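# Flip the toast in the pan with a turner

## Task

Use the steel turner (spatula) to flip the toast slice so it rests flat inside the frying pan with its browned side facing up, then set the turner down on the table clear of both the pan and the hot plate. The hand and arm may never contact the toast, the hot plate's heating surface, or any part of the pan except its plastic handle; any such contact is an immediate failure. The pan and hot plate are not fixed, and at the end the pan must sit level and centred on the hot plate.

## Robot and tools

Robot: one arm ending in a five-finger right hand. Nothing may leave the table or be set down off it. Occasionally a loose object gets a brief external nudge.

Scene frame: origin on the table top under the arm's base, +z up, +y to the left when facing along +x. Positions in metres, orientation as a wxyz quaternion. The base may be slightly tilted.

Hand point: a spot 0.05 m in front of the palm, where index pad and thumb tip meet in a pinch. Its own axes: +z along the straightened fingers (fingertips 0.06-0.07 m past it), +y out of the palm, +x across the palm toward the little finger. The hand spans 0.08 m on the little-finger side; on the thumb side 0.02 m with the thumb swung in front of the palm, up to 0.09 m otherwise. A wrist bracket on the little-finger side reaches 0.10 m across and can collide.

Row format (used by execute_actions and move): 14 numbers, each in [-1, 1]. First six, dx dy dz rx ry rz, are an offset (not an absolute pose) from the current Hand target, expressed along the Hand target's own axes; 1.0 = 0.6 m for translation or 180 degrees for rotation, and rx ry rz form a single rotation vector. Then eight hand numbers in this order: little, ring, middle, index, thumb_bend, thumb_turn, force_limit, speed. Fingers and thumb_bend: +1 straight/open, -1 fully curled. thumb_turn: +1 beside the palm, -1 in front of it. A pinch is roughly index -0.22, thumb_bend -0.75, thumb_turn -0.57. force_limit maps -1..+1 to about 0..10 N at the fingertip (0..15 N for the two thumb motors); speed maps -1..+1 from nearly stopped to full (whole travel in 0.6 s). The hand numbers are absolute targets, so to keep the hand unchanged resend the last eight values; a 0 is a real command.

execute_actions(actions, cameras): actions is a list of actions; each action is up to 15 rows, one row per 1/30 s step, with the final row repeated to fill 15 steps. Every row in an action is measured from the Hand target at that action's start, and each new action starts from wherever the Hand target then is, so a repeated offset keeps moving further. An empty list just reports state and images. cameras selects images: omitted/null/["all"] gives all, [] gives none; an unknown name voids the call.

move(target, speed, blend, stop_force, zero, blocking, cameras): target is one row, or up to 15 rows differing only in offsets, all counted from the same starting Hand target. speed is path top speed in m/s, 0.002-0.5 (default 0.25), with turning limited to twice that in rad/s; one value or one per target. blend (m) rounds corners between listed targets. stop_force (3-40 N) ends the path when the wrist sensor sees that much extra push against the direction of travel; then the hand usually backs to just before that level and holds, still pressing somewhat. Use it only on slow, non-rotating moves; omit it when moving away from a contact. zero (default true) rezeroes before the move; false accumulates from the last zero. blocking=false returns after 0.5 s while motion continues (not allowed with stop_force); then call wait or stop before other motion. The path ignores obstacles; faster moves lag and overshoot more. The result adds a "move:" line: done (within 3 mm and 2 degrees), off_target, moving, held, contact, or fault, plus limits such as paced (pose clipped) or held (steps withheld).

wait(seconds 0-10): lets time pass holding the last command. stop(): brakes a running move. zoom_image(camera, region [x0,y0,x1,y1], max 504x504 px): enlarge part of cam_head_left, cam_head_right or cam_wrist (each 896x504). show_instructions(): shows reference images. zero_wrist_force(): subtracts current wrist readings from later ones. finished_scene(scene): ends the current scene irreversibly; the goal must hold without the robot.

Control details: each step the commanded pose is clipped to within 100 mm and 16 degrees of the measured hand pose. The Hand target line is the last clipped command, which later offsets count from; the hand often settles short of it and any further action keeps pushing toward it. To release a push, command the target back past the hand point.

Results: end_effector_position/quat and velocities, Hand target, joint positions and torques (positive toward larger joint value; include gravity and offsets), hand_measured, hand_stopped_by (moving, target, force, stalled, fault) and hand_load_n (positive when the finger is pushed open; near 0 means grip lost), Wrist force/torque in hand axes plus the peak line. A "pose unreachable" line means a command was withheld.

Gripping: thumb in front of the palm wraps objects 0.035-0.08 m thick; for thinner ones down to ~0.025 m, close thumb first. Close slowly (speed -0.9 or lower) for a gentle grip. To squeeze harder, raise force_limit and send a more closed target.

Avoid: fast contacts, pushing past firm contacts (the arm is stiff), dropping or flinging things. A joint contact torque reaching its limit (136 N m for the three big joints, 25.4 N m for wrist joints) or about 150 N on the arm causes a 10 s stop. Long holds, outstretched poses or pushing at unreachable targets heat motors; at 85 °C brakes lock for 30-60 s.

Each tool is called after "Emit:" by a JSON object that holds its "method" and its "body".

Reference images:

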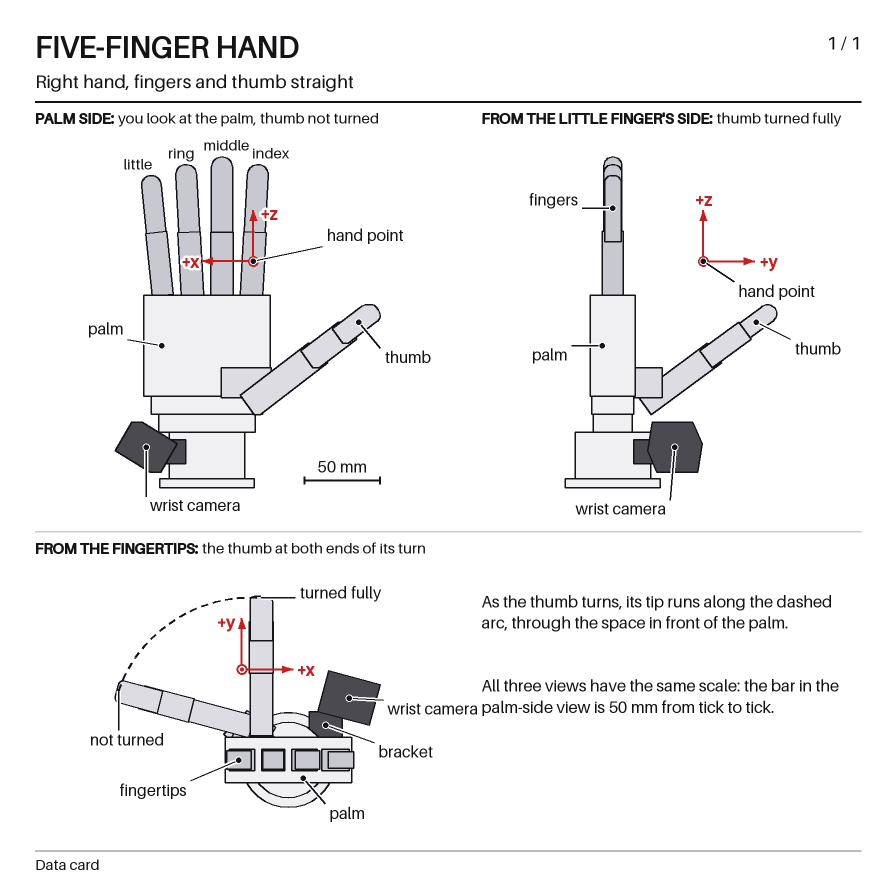

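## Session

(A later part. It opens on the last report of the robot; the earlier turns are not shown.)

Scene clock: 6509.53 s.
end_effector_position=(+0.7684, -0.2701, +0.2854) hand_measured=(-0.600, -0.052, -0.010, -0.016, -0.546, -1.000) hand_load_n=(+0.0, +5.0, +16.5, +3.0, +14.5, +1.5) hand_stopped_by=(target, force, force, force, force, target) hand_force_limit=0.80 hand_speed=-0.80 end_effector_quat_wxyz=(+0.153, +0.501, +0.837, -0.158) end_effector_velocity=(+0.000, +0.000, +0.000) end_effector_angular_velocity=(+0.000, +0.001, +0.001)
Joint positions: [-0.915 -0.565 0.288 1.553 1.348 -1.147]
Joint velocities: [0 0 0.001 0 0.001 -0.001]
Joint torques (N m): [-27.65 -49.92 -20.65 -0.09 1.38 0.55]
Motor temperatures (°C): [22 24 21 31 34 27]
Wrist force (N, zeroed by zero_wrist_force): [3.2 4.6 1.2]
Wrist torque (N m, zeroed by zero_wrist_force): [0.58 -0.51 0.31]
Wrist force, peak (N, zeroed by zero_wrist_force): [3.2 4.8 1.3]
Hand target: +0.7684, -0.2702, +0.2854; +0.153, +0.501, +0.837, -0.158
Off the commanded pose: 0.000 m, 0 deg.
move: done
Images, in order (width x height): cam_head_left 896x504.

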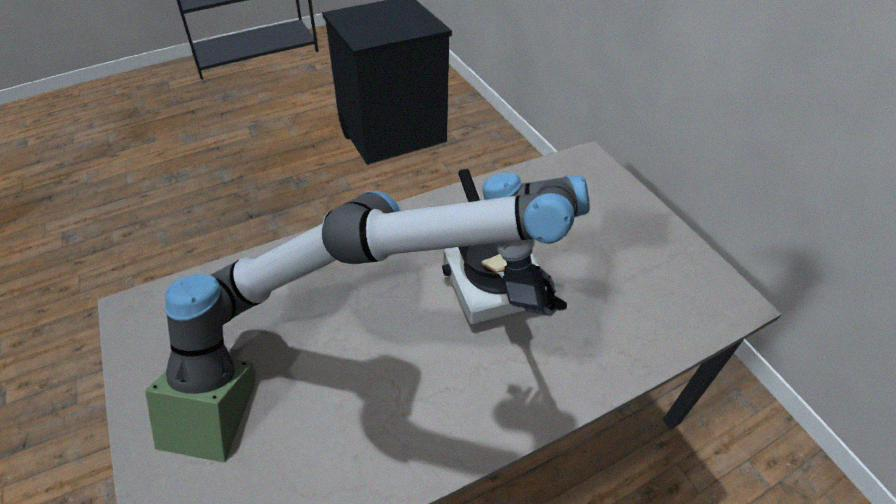

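Emit:
{"method": "move", "body": {"target": [-0.0085,-0.0071,0.0048,0,0,0,-0.6,-0.6,-0.6,-0.6,-1,-1,0.8,-0.8], "speed": 0.006, "cameras": []}}

Emit:
{"method": "move", "body": {"target": [0.0041,0.0011,0.009,0,0,0,-0.6,-0.6,-0.6,-0.6,-1,-1,0.8,-0.8], "speed": 0.02, "cameras": ["cam_head_left"]}}

Emit:
{"method": "zoom_image", "body": {"camera": "cam_head_left", "region": [475, 240, 535, 290]}}

Scene clock: 6516.87 s.
end_effector_position=(+0.7672, -0.2774, +0.2853) hand_measured=(-0.600, -0.052, -0.010, -0.016, -0.546, -1.000) hand_load_n=(+0.0, +5.0, +16.5, +3.0, +14.0, +1.5) hand_stopped_by=(target, force, force, force, force, target) hand_force_limit=0.80 hand_speed=-0.80 end_effector_quat_wxyz=(+0.153, +0.501, +0.837, -0.158) end_effector_velocity=(+0.000, +0.001, +0.000) end_effector_angular_velocity=(+0.001, +0.001, +0.001)
Joint positions: [-0.923 -0.548 0.264 1.562 1.346 -1.155]
Joint velocities: [0.001 0 0 0 0 -0.001]
Joint torques (N m): [-28.73 -42.9 -19.62 3.78 -0.73 -1.53]
Motor temperatures (°C): [22 24 21 31 34 27]
Wrist force (N, zeroed by zero_wrist_force): [3.2 4.8 1.1]
Wrist torque (N m, zeroed by zero_wrist_force): [0.63 -0.51 0.31]
Wrist force, peak (N, zeroed by zero_wrist_force): [3.0 4.9 1.3]
Hand target: +0.7672, -0.2773, +0.2853; +0.153, +0.501, +0.837, -0.158
Off the commanded pose: 0.000 m, 0 deg.
move: done
No camera images: "cameras" was empty.

Scene clock: 6517.63 s.
end_effector_position=(+0.7673, -0.2773, +0.2793) hand_measured=(-0.600, -0.052, -0.010, -0.016, -0.546, -1.000) hand_load_n=(+0.0, +5.0, +16.5, +3.0, +14.5, +1.5) hand_stopped_by=(target, force, force, force, force, target) hand_force_limit=0.80 hand_speed=-0.80 end_effector_quat_wxyz=(+0.153, +0.500, +0.837, -0.158) end_effector_velocity=(+0.000, +0.000, +0.001) end_effector_angular_velocity=(-0.001, -0.001, +0.002)
Joint positions: [-0.918 -0.559 0.3 1.537 1.347 -1.15]
Joint velocities: [0 0 -0.004 0.002 0 -0.002]
Joint torques (N m): [-28.39 -54.21 -23.52 3.03 1.35 1.1]
Motor temperatures (°C): [22 24 21 31 34 27]
Wrist force (N, zeroed by zero_wrist_force): [2.9 4.6 1.1]
Wrist torque (N m, zeroed by zero_wrist_force): [0.58 -0.48 0.30]
Wrist force, peak (N, zeroed by zero_wrist_force): [3.0 5.0 1.0]
Hand target: +0.7672, -0.2773, +0.2794; +0.153, +0.501, +0.837, -0.158
Off the commanded pose: 0.000 m, 0 deg.
move: done
Images, in order (width x height): cam_head_left 896x504.

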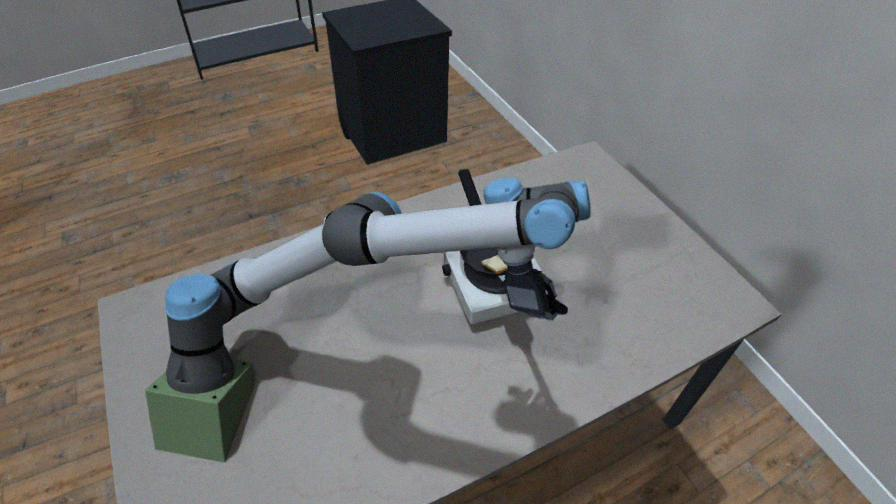

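Scaled by 8.400.

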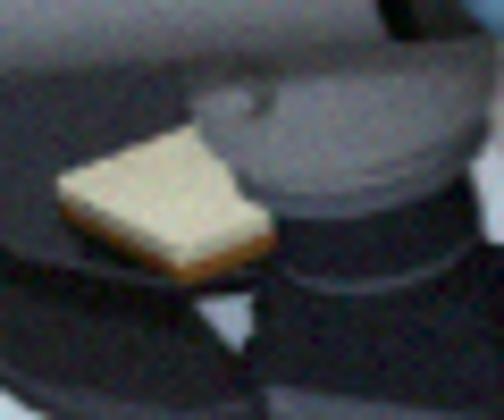

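Emit:
{"method": "move", "body": {"target": [0.0092,0.0078,-0.0052,0,0,0,-0.6,-0.6,-0.6,-0.6,-1,-1,0.8,-0.8], "speed": 0.006, "stop_force": 3, "cameras": ["cam_head_left"]}}

Emit:
{"method": "zoom_image", "body": {"camera": "cam_head_left", "region": [475, 240, 535, 290]}}

Scene clock: 6522.90 s.
end_effector_position=(+0.7686, -0.2695, +0.2794) hand_measured=(-0.600, -0.052, -0.010, -0.016, -0.546, -1.000) hand_load_n=(+0.0, +6.0, +17.0, +2.0, +15.5, +0.5) hand_stopped_by=(target, force, force, force, force, target) hand_force_limit=0.80 hand_speed=-0.80 end_effector_quat_wxyz=(+0.153, +0.501, +0.837, -0.158) end_effector_velocity=(+0.000, -0.001, +0.000) end_effector_angular_velocity=(+0.000, -0.001, +0.000)
Joint positions: [-0.909 -0.576 0.322 1.529 1.349 -1.142]
Joint velocities: [-0.001 0 -0.001 0 -0.001 -0.001]
Joint torques (N m): [-32.24 -45.32 -22.54 0.39 0.86 -0.58]
Motor temperatures (°C): [22 24 21 31 34 27]
Wrist force (N, zeroed by zero_wrist_force): [3.0 4.2 1.4]
Wrist torque (N m, zeroed by zero_wrist_force): [0.55 -0.52 0.26]
Wrist force, peak (N, zeroed by zero_wrist_force): [3.2 4.7 1.3]
Hand target: +0.7686, -0.2696, +0.2794; +0.153, +0.501, +0.837, -0.158
Off the commanded pose: 0.000 m, 0 deg.
move: done
Images, in order (width x height): cam_head_left 896x504.

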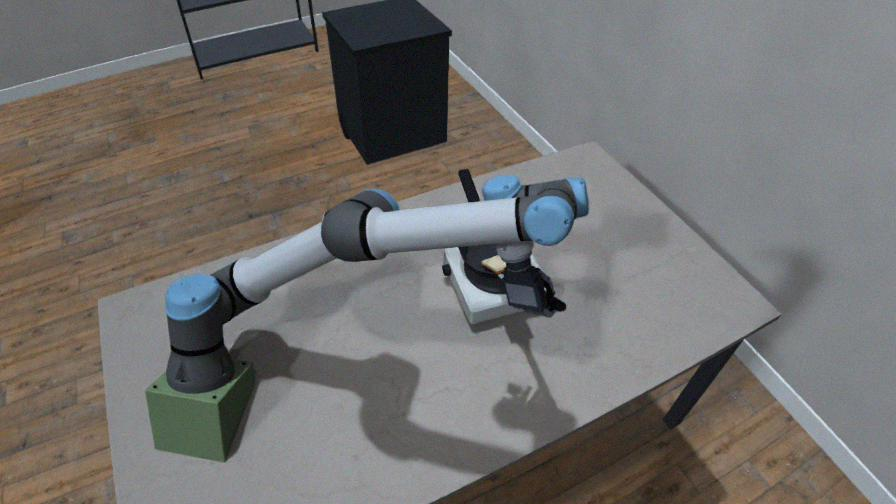

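Scaled by 8.400.

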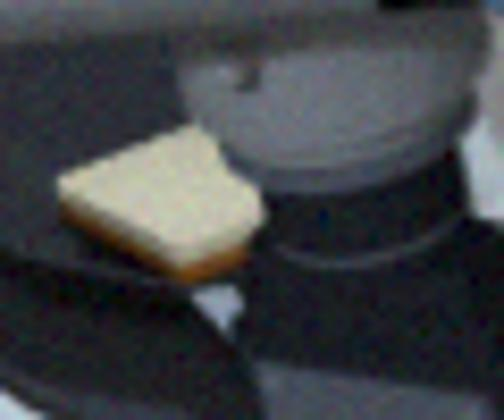

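Emit:
{"method": "move", "body": {"target": [0.0057,0.0048,-0.0032,0,0,0,-0.6,-0.6,-0.6,-0.6,-1,-1,0.8,-0.8], "speed": 0.004, "stop_force": 3, "cameras": ["cam_head_left"]}}

Emit:
{"method": "zoom_image", "body": {"camera": "cam_head_left", "region": [475, 240, 535, 290]}}

Scene clock: 6527.17 s.
end_effector_position=(+0.7694, -0.2647, +0.2794) hand_measured=(-0.600, -0.052, -0.010, -0.016, -0.546, -1.000) hand_load_n=(+0.0, +6.5, +18.5, +1.0, +17.5, -1.0) hand_stopped_by=(target, force, force, force, force, target) hand_force_limit=0.80 hand_speed=-0.80 end_effector_quat_wxyz=(+0.153, +0.501, +0.837, -0.158) end_effector_velocity=(+0.000, -0.001, +0.000) end_effector_angular_velocity=(+0.000, +0.000, -0.003)
Joint positions: [-0.904 -0.585 0.335 1.525 1.351 -1.136]
Joint velocities: [-0.001 0 -0.001 0.001 0.001 0.002]
Joint torques (N m): [-28.04 -49.88 -20.66 0.02 1.14 0.48]
Motor temperatures (°C): [22 24 21 31 34 27]
Wrist force (N, zeroed by zero_wrist_force): [2.7 4.0 1.7]
Wrist torque (N m, zeroed by zero_wrist_force): [0.63 -0.62 0.22]
Wrist force, peak (N, zeroed by zero_wrist_force): [3.2 4.5 1.5]
Hand target: +0.7694, -0.2648, +0.2794; +0.153, +0.501, +0.837, -0.158
Off the commanded pose: 0.000 m, 0 deg.
move: done
Images, in order (width x height): cam_head_left 896x504.

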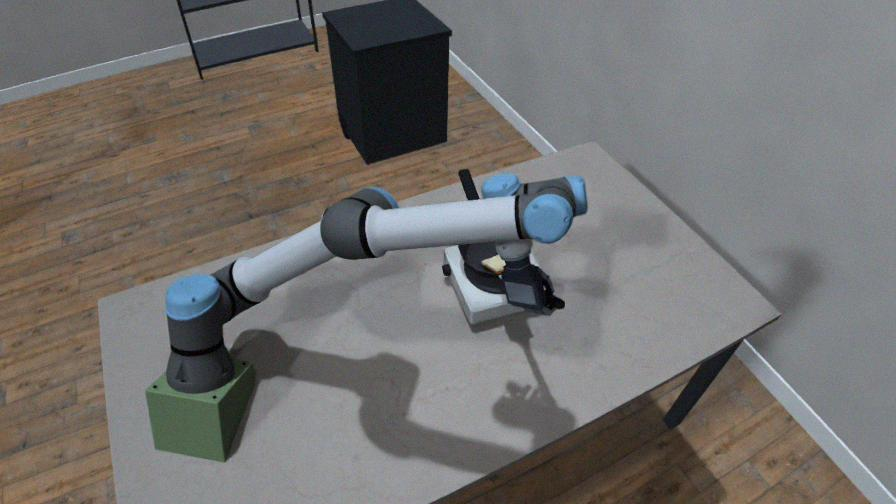

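Scaled by 8.400.

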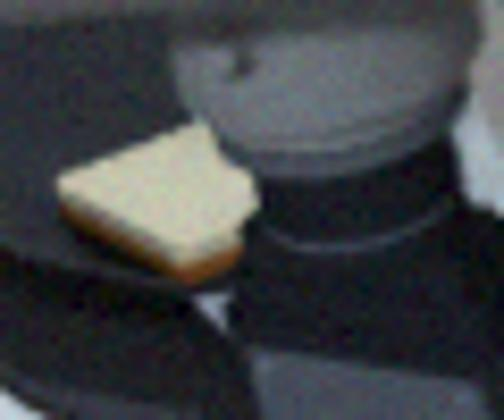

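Emit:
{"method": "move", "body": {"target": [-0.0022,0.0002,-0.0118,0,0,0,-0.6,-0.6,-0.6,-0.6,-1,-1,0.8,-0.8], "speed": 0.006, "stop_force": 5, "cameras": ["cam_head_left"]}}

Emit:
{"method": "zoom_image", "body": {"camera": "cam_head_left", "region": [475, 240, 535, 290]}}

Scene clock: 6532.60 s.
end_effector_position=(+0.7694, -0.2628, +0.2863) hand_measured=(-0.600, -0.052, -0.010, -0.016, -0.544, -1.000) hand_load_n=(+0.0, +7.5, +20.0, +0.0, +20.0, -2.0) hand_stopped_by=(target, force, force, force, force, target) hand_force_limit=0.80 hand_speed=-0.80 end_effector_quat_wxyz=(+0.153, +0.501, +0.837, -0.158) end_effector_velocity=(+0.000, +0.000, -0.001) end_effector_angular_velocity=(+0.001, +0.002, -0.001)
Joint positions: [-0.907 -0.581 0.308 1.547 1.35 -1.139]
Joint velocities: [0 0 0 0.002 0 0]
Joint torques (N m): [-25.07 -43.23 -10.29 -0.42 -0.44 -0.48]
Motor temperatures (°C): [22 24 21 31 34 27]
Wrist force (N, zeroed by zero_wrist_force): [2.5 3.9 1.8]
Wrist torque (N m, zeroed by zero_wrist_force): [0.69 -0.69 0.19]
Wrist force, peak (N, zeroed by zero_wrist_force): [3.3 4.4 1.9]
Hand target: +0.7694, -0.2628, +0.2863; +0.153, +0.501, +0.837, -0.158
Off the commanded pose: 0.000 m, 0 deg.
move: done
Images, in order (width x height): cam_head_left 896x504.

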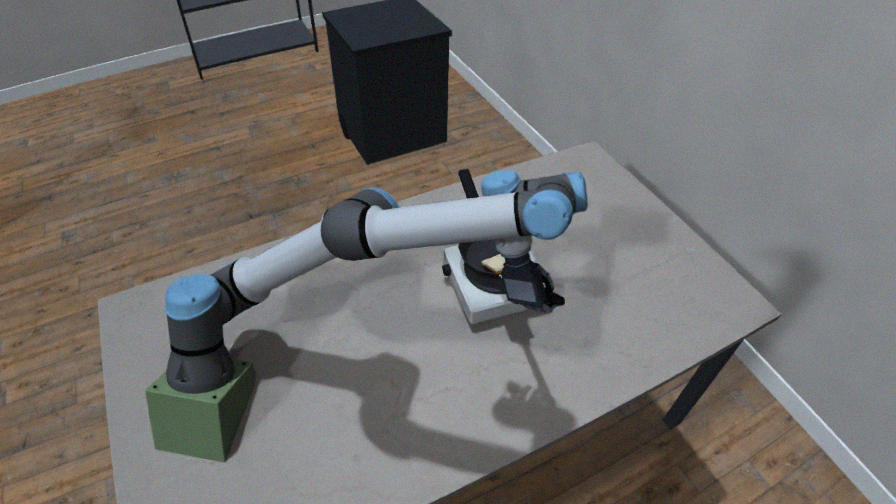

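Scaled by 8.400.

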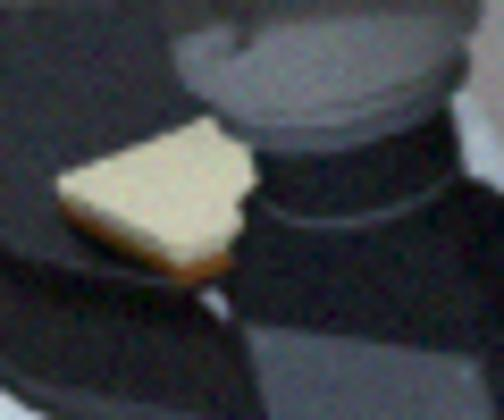

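Emit:
{"method": "move", "body": {"target": [-0.0015,0.003,-0.0115,0,0,0,-0.6,-0.6,-0.6,-0.6,-1,-1,0.8,-0.8], "speed": 0.006, "stop_force": 5, "cameras": ["cam_head_left"]}}

Emit:
{"method": "zoom_image", "body": {"camera": "cam_head_left", "region": [475, 240, 535, 290]}}

Scene clock: 6537.87 s.
end_effector_position=(+0.7707, -0.2598, +0.2927) hand_measured=(-0.600, -0.052, -0.010, -0.016, -0.544, -1.000) hand_load_n=(+0.0, +9.0, +21.0, +0.5, +23.0, -4.0) hand_stopped_by=(target, force, force, force, force, target) hand_force_limit=0.80 hand_speed=-0.80 end_effector_quat_wxyz=(+0.153, +0.501, +0.837, -0.158) end_effector_velocity=(+0.000, +0.000, +0.000) end_effector_angular_velocity=(+0.000, +0.000, +0.000)
Joint positions: [-0.908 -0.569 0.266 1.578 1.35 -1.14]
Joint velocities: [0 0 0 0.001 0 0]
Joint torques (N m): [-31.51 -50.46 -10.24 -0.35 -0.39 -1.83]
Motor temperatures (°C): [22 24 21 31 34 27]
Wrist force (N, zeroed by zero_wrist_force): [2.8 3.9 2.3]
Wrist torque (N m, zeroed by zero_wrist_force): [0.75 -0.73 0.15]
Wrist force, peak (N, zeroed by zero_wrist_force): [3.1 4.1 2.4]
Hand target: +0.7707, -0.2598, +0.2927; +0.153, +0.501, +0.837, -0.158
Off the commanded pose: 0.000 m, 0 deg.
move: done
Images, in order (width x height): cam_head_left 896x504.

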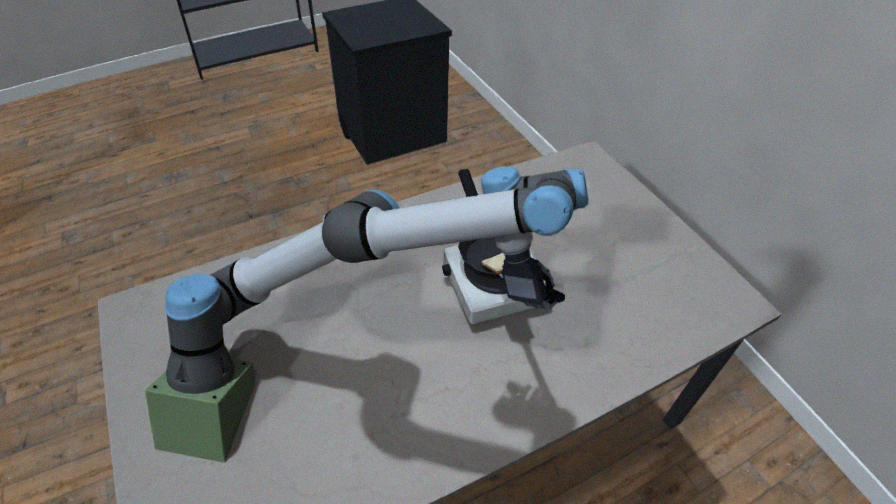

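Scaled by 8.400.

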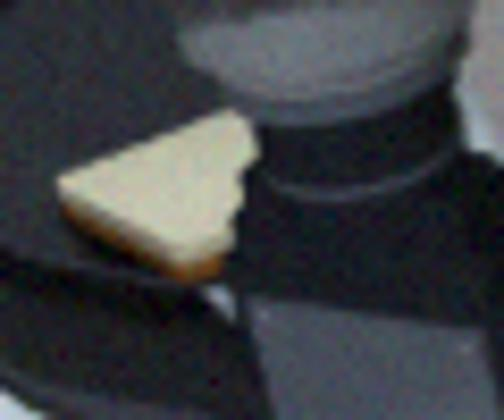

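Emit:
{"method": "move", "body": {"target": [0.0018,0.0069,-0.0143,0,0,0,-0.6,-0.6,-0.6,-0.6,-1,-1,0.8,-0.8], "speed": 0.006, "stop_force": 5, "cameras": ["cam_head_left"]}}

Emit:
{"method": "zoom_image", "body": {"camera": "cam_head_left", "region": [475, 240, 535, 290]}}

Scene clock: 6542.63 s.
end_effector_position=(+0.7730, -0.2535, +0.2995) hand_measured=(-0.600, -0.052, -0.010, -0.016, -0.542, -1.000) hand_load_n=(+0.0, +7.0, +23.0, +0.0, +23.5, -4.5) hand_stopped_by=(target, force, force, force, force, target) hand_force_limit=0.80 hand_speed=-0.80 end_effector_quat_wxyz=(+0.153, +0.501, +0.837, -0.158) end_effector_velocity=(+0.000, +0.000, +0.000) end_effector_angular_velocity=(+0.001, -0.001, +0.000)
Joint positions: [-0.904 -0.555 0.213 1.616 1.351 -1.136]
Joint velocities: [0 -0.001 0 0 -0.001 0.001]
Joint torques (N m): [-22.02 -41.79 -10.55 0.77 1.4 1.17]
Motor temperatures (°C): [22 24 21 31 34 27]
Wrist force (N, zeroed by zero_wrist_force): [2.9 3.7 2.0]
Wrist torque (N m, zeroed by zero_wrist_force): [0.75 -0.79 0.15]
Wrist force, peak (N, zeroed by zero_wrist_force): [3.0 4.1 2.5]
Hand target: +0.7730, -0.2535, +0.2995; +0.153, +0.501, +0.837, -0.158
Off the commanded pose: 0.000 m, 0 deg.
move: done
Images, in order (width x height): cam_head_left 896x504.

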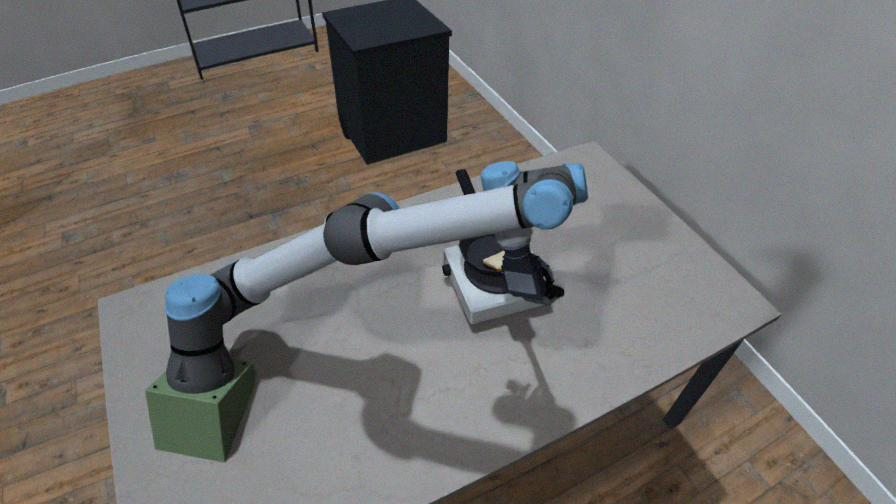

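Scaled by 8.400.

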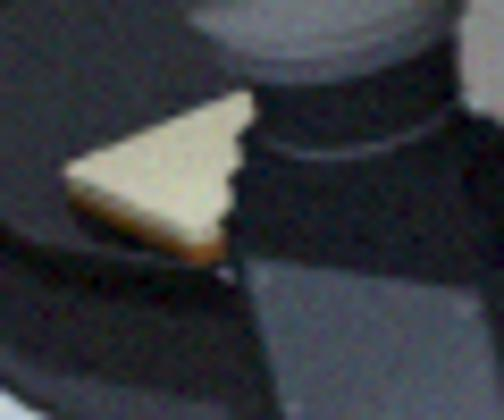

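Emit:
{"method": "wait", "body": {"seconds": 0, "cameras": ["cam_head_right"]}}

Emit:
{"method": "zoom_image", "body": {"camera": "cam_head_right", "region": [475, 230, 545, 290]}}

Scene clock: 6547.47 s.
end_effector_position=(+0.7730, -0.2535, +0.2995) hand_measured=(-0.600, -0.052, -0.010, -0.016, -0.542, -1.000) hand_load_n=(+0.0, +7.0, +23.0, +0.0, +23.5, -4.5) hand_stopped_by=(target, force, force, force, force, target) hand_force_limit=0.80 hand_speed=-0.80 end_effector_quat_wxyz=(+0.153, +0.501, +0.837, -0.158) end_effector_velocity=(+0.000, +0.000, -0.001) end_effector_angular_velocity=(+0.001, +0.002, +0.001)
Joint positions: [-0.904 -0.555 0.213 1.615 1.351 -1.136]
Joint velocities: [0 0 0.001 0.001 -0.001 -0.002]
Joint torques (N m): [-32.35 -55.96 -11.77 0.21 0.31 -1.22]
Motor temperatures (°C): [22 24 21 31 34 27]
Wrist force (N, zeroed by zero_wrist_force): [2.8 3.8 1.9]
Wrist torque (N m, zeroed by zero_wrist_force): [0.77 -0.75 0.14]
Wrist force, peak (N, zeroed by zero_wrist_force): [3.1 3.9 2.3]
Hand target: +0.7730, -0.2535, +0.2995; +0.153, +0.501, +0.837, -0.158
Off the commanded pose: 0.000 m, 0 deg.
Images, in order (width x height): cam_head_right 896x504.

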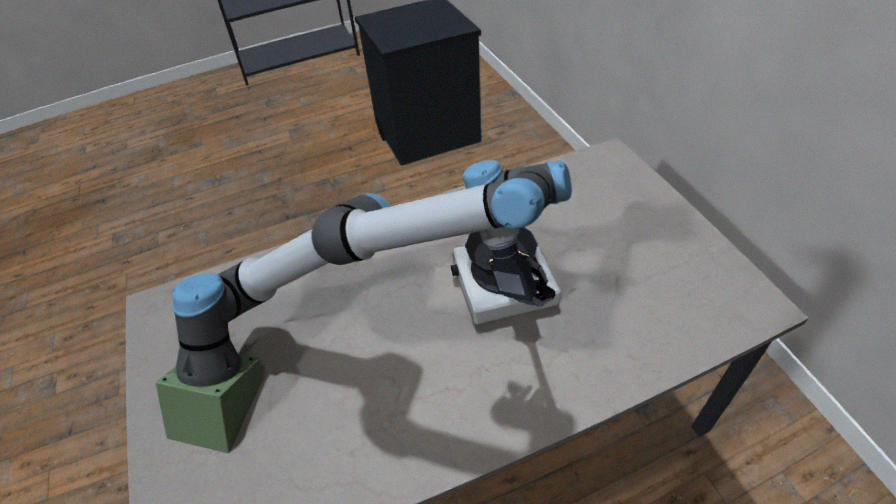

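Scaled by 7.200.

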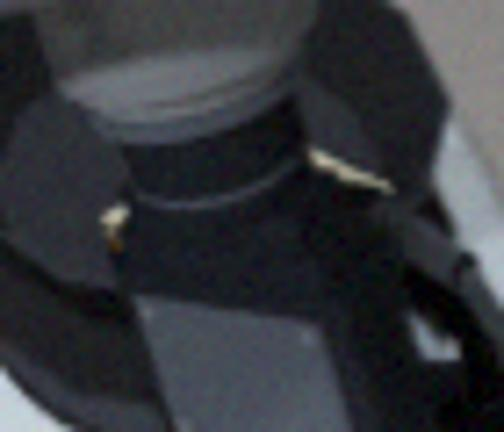

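Emit:
{"method": "move", "body": {"target": [0.0016,0.0078,-0.0168,0,0,0,-0.6,-0.6,-0.6,-0.6,-1,-1,0.8,-0.8], "speed": 0.008, "stop_force": 5, "cameras": ["cam_head_left"]}}

Emit:
{"method": "zoom_image", "body": {"camera": "cam_head_left", "region": [475, 240, 535, 290]}}

Scene clock: 6552.97 s.
end_effector_position=(+0.7757, -0.2464, +0.3077) hand_measured=(-0.600, -0.052, -0.010, -0.016, -0.542, -1.000) hand_load_n=(+0.0, +4.5, +21.5, +0.5, +18.0, -2.0) hand_stopped_by=(target, force, force, force, force, target) hand_force_limit=0.80 hand_speed=-0.80 end_effector_quat_wxyz=(+0.153, +0.501, +0.837, -0.158) end_effector_velocity=(+0.000, +0.001, +0.000) end_effector_angular_velocity=(+0.000, +0.000, +0.001)
Joint positions: [-0.9 -0.521 0.116 1.678 1.352 -1.133]
Joint velocities: [0.001 -0.001 0.001 0 0 -0.001]
Joint torques (N m): [-21.28 -37.79 -22.26 4.07 1.64 -1.13]
Motor temperatures (°C): [22 24 21 31 34 27]
Wrist force (N, zeroed by zero_wrist_force): [2.7 4.0 1.6]
Wrist torque (N m, zeroed by zero_wrist_force): [0.69 -0.63 0.18]
Wrist force, peak (N, zeroed by zero_wrist_force): [3.2 4.3 2.1]
Hand target: +0.7757, -0.2464, +0.3077; +0.153, +0.501, +0.837, -0.158
Off the commanded pose: 0.000 m, 0 deg.
move: done
Images, in order (width x height): cam_head_left 896x504.

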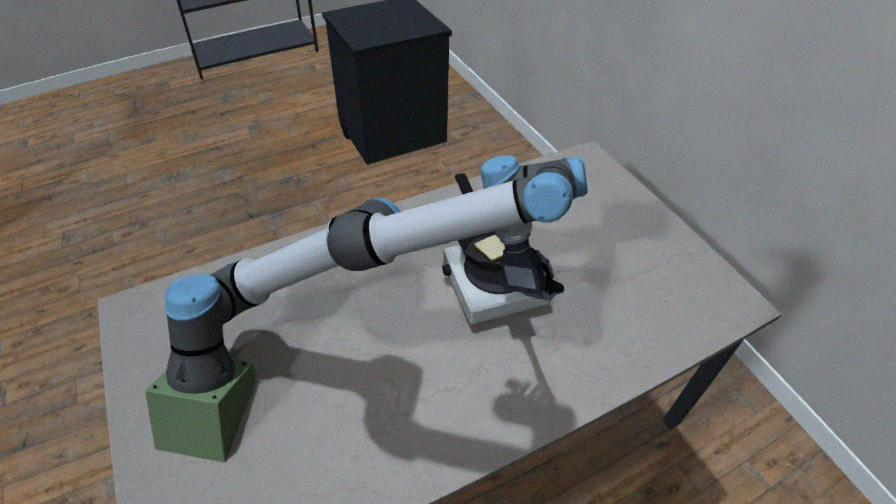

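Scaled by 8.400.

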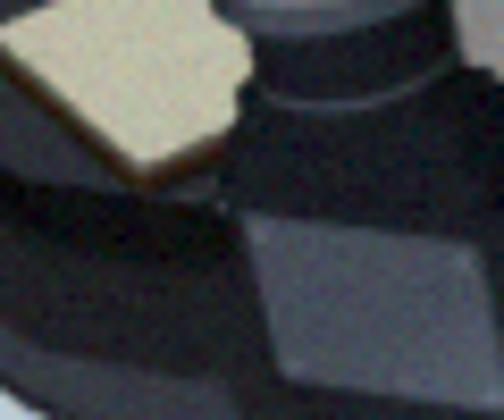

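Emit:
{"method": "zoom_image", "body": {"camera": "cam_head_left", "region": [440, 200, 540, 290]}}

Scaled by 5.040.

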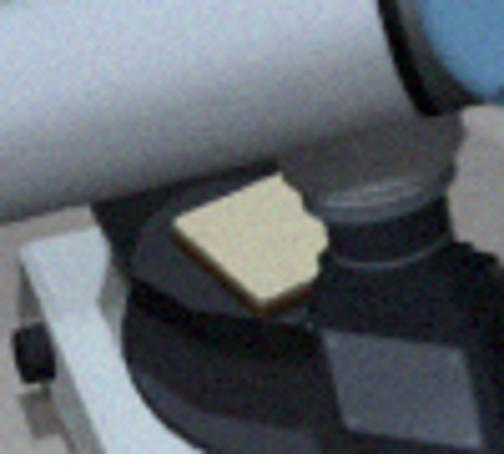

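Emit:
{"method": "move", "body": {"target": [-0.0508,-0.0798,-0.0222,0,0,0,-0.6,-0.6,-0.6,-0.6,-1,-1,0.8,-0.8], "speed": 0.06, "cameras": []}}

Emit:
{"method": "move", "body": {"target": [0.0304,0.0813,-0.1567,0.0923,-0.1364,-0.0252,-0.6,-0.6,-0.6,-0.6,-1,-1,0.8,-0.8], "speed": 0.1, "cameras": []}}

Emit:
{"method": "move", "body": {"target": [[-0.0211,-0.0957,-0.2349,0.0086,-0.068,0.0836,-0.6,-0.6,-0.6,-0.6,-1,-1,0.8,-0.8],[0.2339,0.0003,-0.4614,0.0171,-0.1359,0.1671,-0.6,-0.6,-0.6,-0.6,-1,-1,0.8,-0.8]], "speed": 0.12, "blend": 0.03, "cameras": ["cam_head_left","cam_head_right"]}}

Emit:
{"method": "zoom_image", "body": {"camera": "cam_head_right", "region": [455, 200, 555, 290]}}

Emit:
{"method": "zoom_image", "body": {"camera": "cam_head_left", "region": [440, 200, 540, 290]}}

Scene clock: 6563.20 s.
end_effector_position=(+0.7457, -0.2864, +0.3378) hand_measured=(-0.600, -0.052, -0.010, -0.016, -0.544, -1.000) hand_load_n=(+0.0, +1.0, +20.0, +2.0, +13.0, +0.0) hand_stopped_by=(target, force, force, force, force, target) hand_force_limit=0.80 hand_speed=-0.80 end_effector_quat_wxyz=(+0.153, +0.500, +0.837, -0.158) end_effector_velocity=(+0.002, +0.002, -0.002) end_effector_angular_velocity=(+0.000, +0.001, -0.003)
Joint positions: [-0.991 -0.549 0.169 1.673 1.326 -1.223]
Joint velocities: [0.006 0.002 -0.003 0 0.003 0.008]
Joint torques (N m): [-19.2 -33.04 -21.6 3.43 1.44 2.05]
Motor temperatures (°C): [22 24 21 31 34 27]
Wrist force (N, zeroed by zero_wrist_force): [3.0 4.8 1.2]
Wrist torque (N m, zeroed by zero_wrist_force): [0.61 -0.42 0.28]
Wrist force, peak (N, zeroed by zero_wrist_force): [3.4 4.9 1.7]
Hand target: +0.7457, -0.2864, +0.3377; +0.153, +0.501, +0.837, -0.158
Off the commanded pose: 0.000 m, 0 deg.
move: done
No camera images: "cameras" was empty.

Scene clock: 6566.23 s.
end_effector_position=(+0.7714, -0.2107, +0.4097) hand_measured=(-0.600, -0.052, -0.010, -0.016, -0.544, -1.000) hand_load_n=(+0.0, +0.5, +19.0, +3.0, +11.0, +1.0) hand_stopped_by=(target, force, force, force, force, target) hand_force_limit=0.80 hand_speed=-0.80 end_effector_quat_wxyz=(+0.248, +0.439, +0.773, -0.385) end_effector_velocity=(+0.000, +0.001, +0.000) end_effector_angular_velocity=(+0.000, +0.001, +0.001)
Joint positions: [-0.765 -0.738 0.256 1.504 1.86 -1.095]
Joint velocities: [0 0 -0.001 0.001 0 -0.001]
Joint torques (N m): [-27.51 -34.73 -9.85 3.34 2.14 -1.67]
Motor temperatures (°C): [22 24 21 31 34 27]
Wrist force (N, zeroed by zero_wrist_force): [4.1 5.7 0.0]
Wrist torque (N m, zeroed by zero_wrist_force): [0.68 -0.37 0.36]
Wrist force, peak (N, zeroed by zero_wrist_force): [4.5 6.1 0.2]
Hand target: +0.7714, -0.2108, +0.4096; +0.247, +0.439, +0.773, -0.385
Off the commanded pose: 0.000 m, 0 deg.
move: done
No camera images: "cameras" was empty.

Scene clock: 6569.93 s.
end_effector_position=(+0.6902, +0.0823, +0.4695) hand_measured=(-0.600, -0.052, -0.010, -0.016, -0.544, -1.000) hand_load_n=(+0.0, +2.0, +16.5, +4.5, +11.0, +2.5) hand_stopped_by=(target, force, force, force, force, target) hand_force_limit=0.80 hand_speed=-0.80 end_effector_quat_wxyz=(+0.483, +0.539, +0.554, -0.411) end_effector_velocity=(+0.000, +0.000, +0.000) end_effector_angular_velocity=(+0.000, -0.004, -0.001)
Joint positions: [-0.178 -1.13 0.828 1.483 2.531 -0.038]
Joint velocities: [0 0 0 0 0.001 0.005]
Joint torques (N m): [-4.38 -57.83 -11.03 1.55 3.55 2.06]
Motor temperatures (°C): [22 24 21 31 34 27]
Wrist force (N, zeroed by zero_wrist_force): [5.2 3.9 -1.0]
Wrist torque (N m, zeroed by zero_wrist_force): [0.60 -0.35 0.26]
Wrist force, peak (N, zeroed by zero_wrist_force): [4.5 6.4 0.2]
Hand target: +0.6902, +0.0824, +0.4696; +0.483, +0.539, +0.554, -0.411
Off the commanded pose: 0.000 m, 0 deg.
move: done
Images, in order (width x height): cam_head_left 896x504, cam_head_right 896x504.

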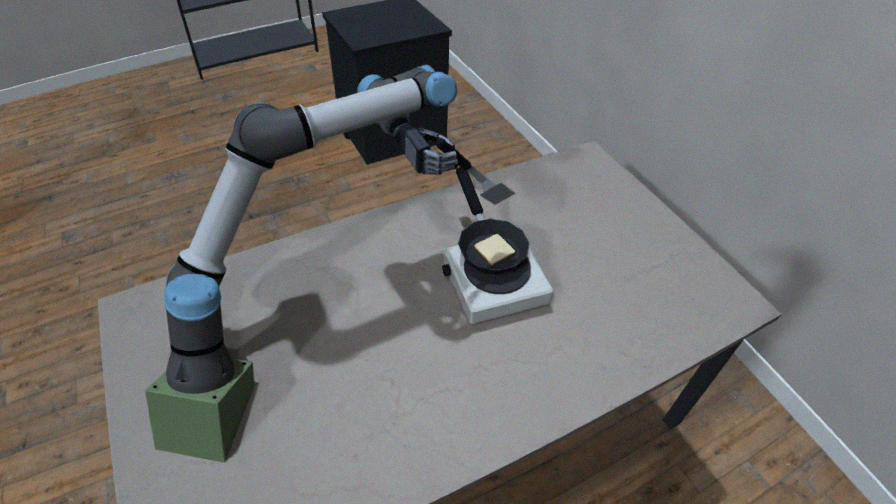

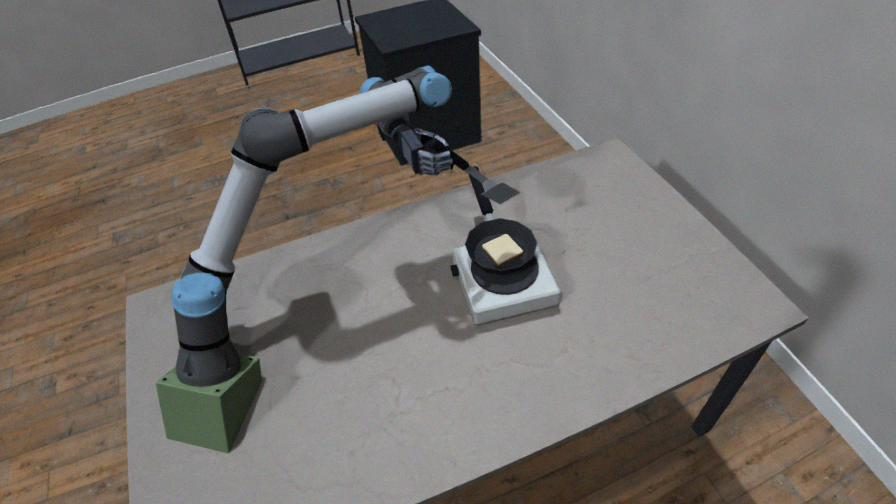

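Scaled by 5.040.

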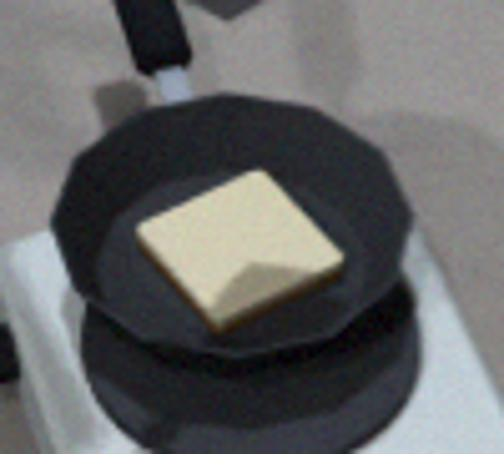

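Scaled by 5.040.

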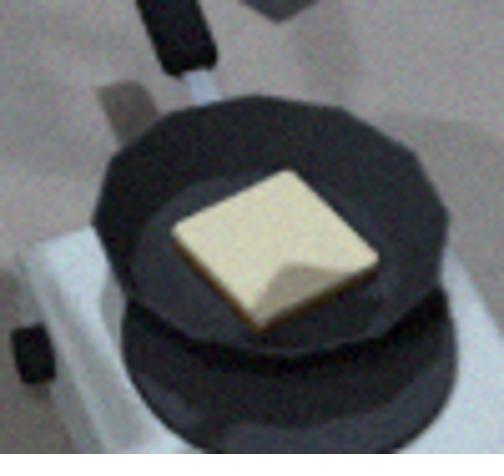

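Emit:
{"method": "move", "body": {"target": [[0.1001,-0.08,-0.0157,0,0,0,-0.6,-0.6,-0.6,-0.6,-1,-1,0.8,-0.8],[0.2354,-0.0884,0.0108,0,0,0,-0.6,-0.6,-0.6,-0.6,-1,-1,0.8,-0.8]], "speed": [0.12,0.04], "stop_force": 4, "cameras": []}}

Emit:
{"method": "move", "body": {"target": [-0.0072,-0.0031,0.0358,0,0,0,-0.6,-0.6,-0.6,-0.6,-1,-1,0.8,-0.8], "speed": 0.02, "stop_force": 4, "cameras": ["cam_head_left"]}}

Emit:
{"method": "zoom_image", "body": {"camera": "cam_head_left", "region": [440, 200, 540, 290]}}

Scene clock: 6607.20 s.
end_effector_position=(+0.6451, +0.1001, +0.3266) hand_measured=(-0.600, -0.052, -0.010, -0.016, -0.544, -1.000) hand_load_n=(+0.0, +2.0, +16.0, +5.0, +11.0, +2.0) hand_stopped_by=(target, force, force, force, force, target) hand_force_limit=0.80 hand_speed=-0.80 end_effector_quat_wxyz=(+0.483, +0.539, +0.554, -0.411) end_effector_velocity=(+0.000, +0.000, +0.000) end_effector_angular_velocity=(+0.000, +0.000, -0.001)
Joint positions: [-0.02 -1.11 1.192 1.327 2.575 0.237]
Joint velocities: [-0.001 0 0 0.001 0 0.001]
Joint torques (N m): [-16.63 -59.56 -21.98 4.42 1.03 -2.04]
Motor temperatures (°C): [22 24 21 31 34 27]
Wrist force (N, zeroed by zero_wrist_force): [5.2 4.1 -0.7]
Wrist torque (N m, zeroed by zero_wrist_force): [0.53 -0.36 0.24]
Wrist force, peak (N, zeroed by zero_wrist_force): [6.1 4.0 -0.7]
Hand target: +0.6451, +0.1001, +0.3266; +0.483, +0.539, +0.554, -0.411
Off the commanded pose: 0.000 m, 0 deg.
move: done
No camera images: "cameras" was empty.

Scene clock: 6609.27 s.
end_effector_position=(+0.6450, +0.0782, +0.3265) hand_measured=(-0.600, -0.052, -0.010, -0.016, -0.544, -1.000) hand_load_n=(+0.0, +2.0, +16.0, +5.0, +11.0, +2.5) hand_stopped_by=(target, force, force, force, force, target) hand_force_limit=0.80 hand_speed=-0.80 end_effector_quat_wxyz=(+0.483, +0.539, +0.554, -0.411) end_effector_velocity=(+0.000, +0.000, +0.000) end_effector_angular_velocity=(+0.001, -0.003, +0.000)
Joint positions: [-0.062 -1.129 1.226 1.248 2.567 0.161]
Joint velocities: [0 0 0 -0.001 -0.001 0.002]
Joint torques (N m): [-3.06 -35.11 -21.61 4.34 3.59 2.47]
Motor temperatures (°C): [22 24 21 31 34 27]
Wrist force (N, zeroed by zero_wrist_force): [5.6 3.9 -0.8]
Wrist torque (N m, zeroed by zero_wrist_force): [0.52 -0.43 0.23]
Wrist force, peak (N, zeroed by zero_wrist_force): [5.6 4.4 -0.9]
Hand target: +0.6450, +0.0782, +0.3265; +0.483, +0.539, +0.554, -0.411
Off the commanded pose: 0.000 m, 0 deg.
move: done
Images, in order (width x height): cam_head_left 896x504.

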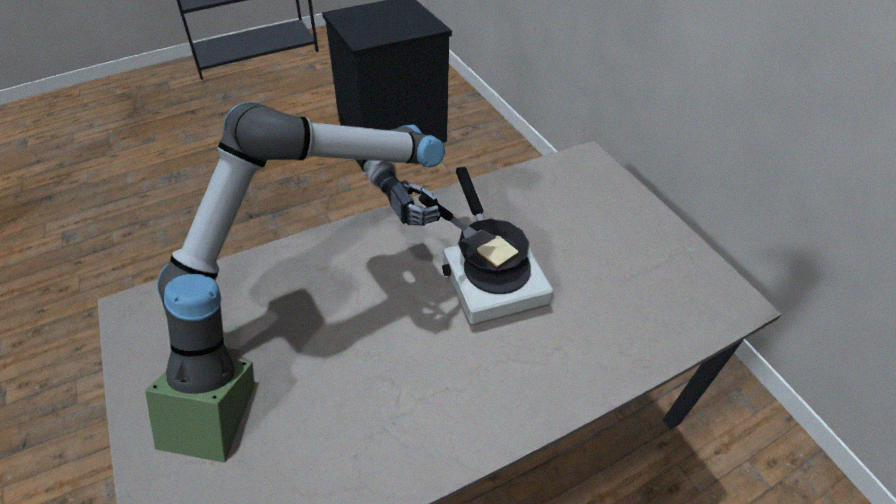

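Scaled by 5.040.

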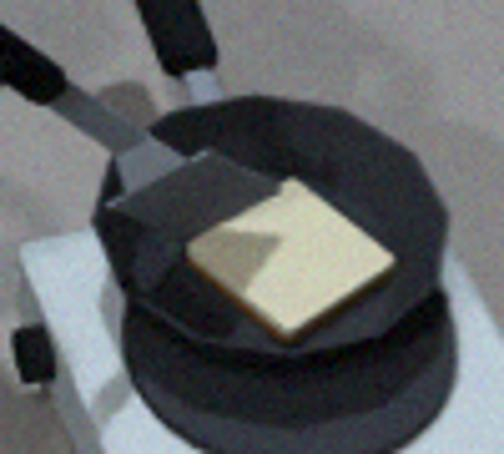

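Emit:
{"method": "move", "body": {"target": [-0.0013,-0.021,-0.0089,0,0,0,-0.6,-0.6,-0.6,-0.6,-1,-1,0.8,-0.8], "speed": 0.02, "stop_force": 4, "cameras": []}}

Emit:
{"method": "move", "body": {"target": [-0.0078,-0.0034,0.039,0,0,0,-0.6,-0.6,-0.6,-0.6,-1,-1,0.8,-0.8], "speed": 0.02, "stop_force": 4, "cameras": ["cam_head_left"]}}

Emit:
{"method": "zoom_image", "body": {"camera": "cam_head_left", "region": [440, 200, 540, 290]}}

Scene clock: 6618.97 s.
end_effector_position=(+0.6319, +0.0822, +0.3275) hand_measured=(-0.600, -0.052, -0.010, -0.016, -0.544, -1.000) hand_load_n=(+0.0, +2.0, +16.0, +5.0, +11.0, +2.5) hand_stopped_by=(target, force, force, force, force, target) hand_force_limit=0.80 hand_speed=-0.80 end_effector_quat_wxyz=(+0.483, +0.539, +0.554, -0.411) end_effector_velocity=(+0.000, -0.001, +0.000) end_effector_angular_velocity=(-0.001, -0.001, -0.001)
Joint positions: [-0.051 -1.155 1.271 1.246 2.569 0.181]
Joint velocities: [-0.001 0 0 0 0.001 0]
Joint torques (N m): [-16.26 -33.14 -21.04 0.86 1.43 -1.8]
Motor temperatures (°C): [22 24 21 31 34 27]
Wrist force (N, zeroed by zero_wrist_force): [5.2 3.4 -0.6]
Wrist torque (N m, zeroed by zero_wrist_force): [0.45 -0.39 0.23]
Wrist force, peak (N, zeroed by zero_wrist_force): [5.8 4.3 -0.7]
Hand target: +0.6319, +0.0822, +0.3275; +0.483, +0.539, +0.554, -0.411
Off the commanded pose: 0.000 m, 0 deg.
move: done
No camera images: "cameras" was empty.

Scene clock: 6621.07 s.
end_effector_position=(+0.6318, +0.0583, +0.3274) hand_measured=(-0.600, -0.052, -0.010, -0.016, -0.544, -1.000) hand_load_n=(+0.0, +2.0, +15.5, +5.5, +10.5, +2.5) hand_stopped_by=(target, force, force, force, force, target) hand_force_limit=0.80 hand_speed=-0.80 end_effector_quat_wxyz=(+0.483, +0.539, +0.554, -0.411) end_effector_velocity=(+0.000, +0.000, +0.000) end_effector_angular_velocity=(+0.000, +0.000, +0.000)
Joint positions: [-0.098 -1.174 1.306 1.16 2.558 0.096]
Joint velocities: [0 -0.001 0 0 0 0]
Joint torques (N m): [-2.84 -34.39 -21.04 4.35 3.75 2.59]
Motor temperatures (°C): [22 24 21 31 34 27]
Wrist force (N, zeroed by zero_wrist_force): [5.1 3.8 -1.1]
Wrist torque (N m, zeroed by zero_wrist_force): [0.54 -0.35 0.24]
Wrist force, peak (N, zeroed by zero_wrist_force): [5.4 4.0 -1.1]
Hand target: +0.6318, +0.0583, +0.3273; +0.483, +0.539, +0.554, -0.411
Off the commanded pose: 0.000 m, 0 deg.
move: done
Images, in order (width x height): cam_head_left 896x504.

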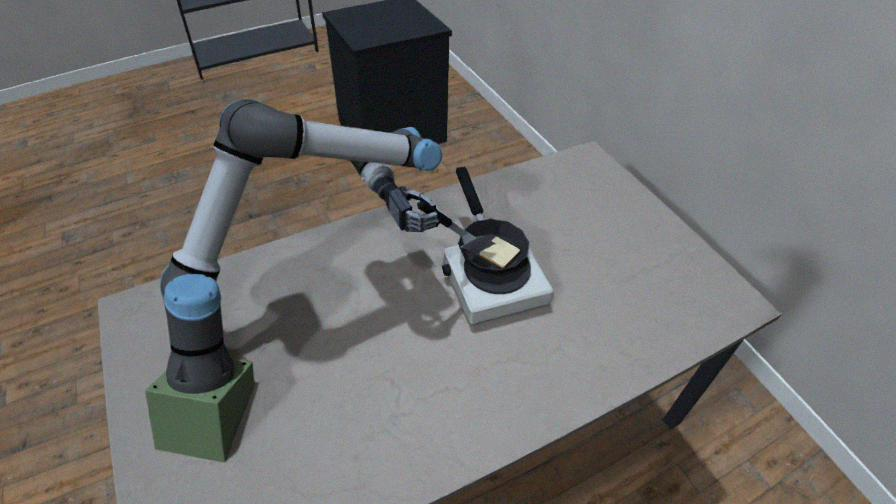

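Scaled by 5.040.

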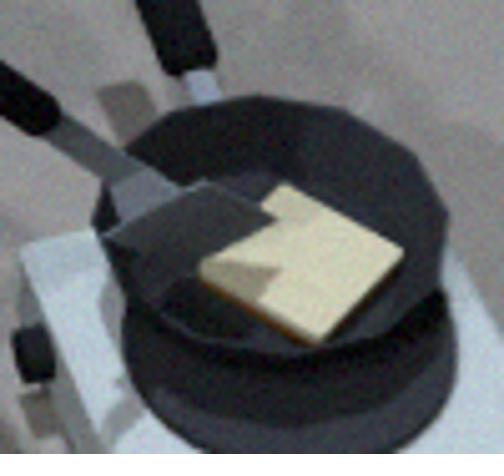

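Emit:
{"method": "move", "body": {"target": [[-0.0816,0.0051,-0.0159,0,0,0,-0.6,-0.6,-0.6,-0.6,-1,-1,0.8,-0.8],[-0.0603,0.1479,-0.079,0,0,0,-0.6,-0.6,-0.6,-0.6,-1,-1,0.8,-0.8],[0.0229,0.1427,-0.0628,0,0,0,-0.6,-0.6,-0.6,-0.6,-1,-1,0.8,-0.8]], "speed": [0.06,0.1,0.04], "blend": 0.005, "cameras": []}}

Emit:
{"method": "move", "body": {"target": [-0.0147,-0.0273,0.0663,0,0,0,-0.6,-0.6,-0.6,-0.6,-1,-1,0.8,-0.8], "speed": 0.02, "stop_force": 4, "cameras": ["cam_head_left"]}}

Emit:
{"method": "zoom_image", "body": {"camera": "cam_head_left", "region": [440, 200, 540, 290]}}

Scene clock: 6631.40 s.
end_effector_position=(+0.7082, +0.1015, +0.3777) hand_measured=(-0.600, -0.052, -0.010, -0.016, -0.544, -1.000) hand_load_n=(+0.0, +2.0, +16.0, +5.0, +11.0, +2.5) hand_stopped_by=(target, force, force, force, force, target) hand_force_limit=0.80 hand_speed=-0.80 end_effector_quat_wxyz=(+0.483, +0.539, +0.555, -0.411) end_effector_velocity=(+0.000, +0.000, +0.000) end_effector_angular_velocity=(+0.000, -0.003, +0.001)
Joint positions: [-0.073 -1.005 0.852 1.477 2.564 0.137]
Joint velocities: [0 -0.001 0 -0.001 0 0.001]
Joint torques (N m): [-15.45 -62.42 -11.78 -0.27 2.05 -0.62]
Motor temperatures (°C): [22 24 21 31 34 27]
Wrist force (N, zeroed by zero_wrist_force): [5.5 3.9 -0.2]
Wrist torque (N m, zeroed by zero_wrist_force): [0.51 -0.41 0.27]
Wrist force, peak (N, zeroed by zero_wrist_force): [6.7 7.0 -1.1]
Hand target: +0.7082, +0.1014, +0.3777; +0.483, +0.539, +0.555, -0.411
Off the commanded pose: 0.051 m, 0 deg.
move: held (a check stopped the path); path passed 1 of 3 targets; limits=held
pose unreachable: on one or more control steps of this call, first in action 0 (counted from 0), an arm could not follow its commanded pose, so it was not sent that pose on those steps. It may still have moved: this result reports where it is.
cause: moving toward the commanded pose would bring two parts of the arm too close to each other (joints 4 (wrist 1) to 6 (wrist 3) lie between them).
No camera images: "cameras" was empty.

Scene clock: 6634.67 s.
end_effector_position=(+0.6952, +0.0595, +0.3775) hand_measured=(-0.600, -0.052, -0.010, -0.016, -0.544, -1.000) hand_load_n=(+0.0, +2.5, +16.0, +5.0, +11.0, +2.0) hand_stopped_by=(target, force, force, force, force, target) hand_force_limit=0.80 hand_speed=-0.80 end_effector_quat_wxyz=(+0.483, +0.539, +0.555, -0.411) end_effector_velocity=(+0.000, +0.000, +0.000) end_effector_angular_velocity=(-0.001, +0.000, -0.001)
Joint positions: [-0.147 -1.081 0.994 1.305 2.543 0.01]
Joint velocities: [0 0 0 0 0.001 0.001]
Joint torques (N m): [-4.84 -36.16 -23.18 4.14 3.8 2.47]
Motor temperatures (°C): [22 24 21 31 34 27]
Wrist force (N, zeroed by zero_wrist_force): [5.1 3.9 -0.8]
Wrist torque (N m, zeroed by zero_wrist_force): [0.56 -0.34 0.25]
Wrist force, peak (N, zeroed by zero_wrist_force): [5.3 4.5 -1.0]
Hand target: +0.6952, +0.0595, +0.3775; +0.483, +0.539, +0.555, -0.411
Off the commanded pose: 0.000 m, 0 deg.
move: done
Images, in order (width x height): cam_head_left 896x504.

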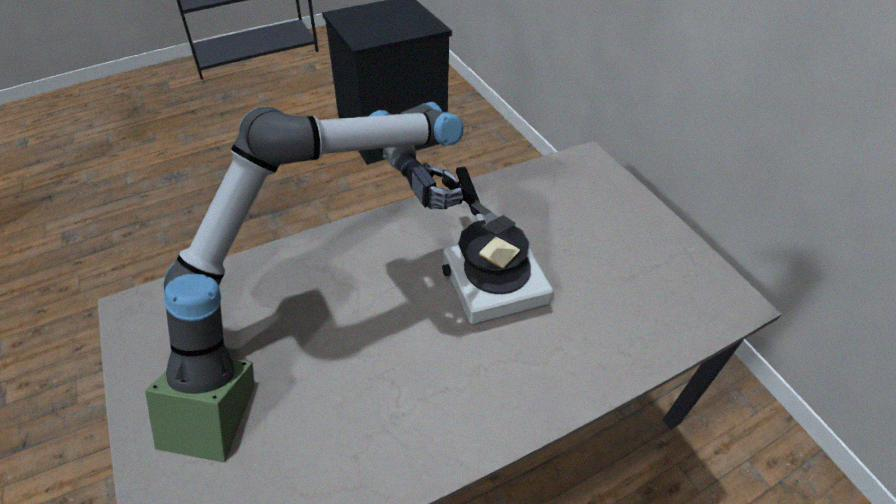

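Scaled by 5.040.

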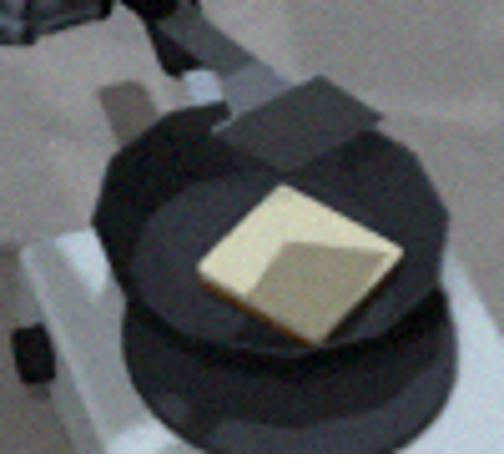

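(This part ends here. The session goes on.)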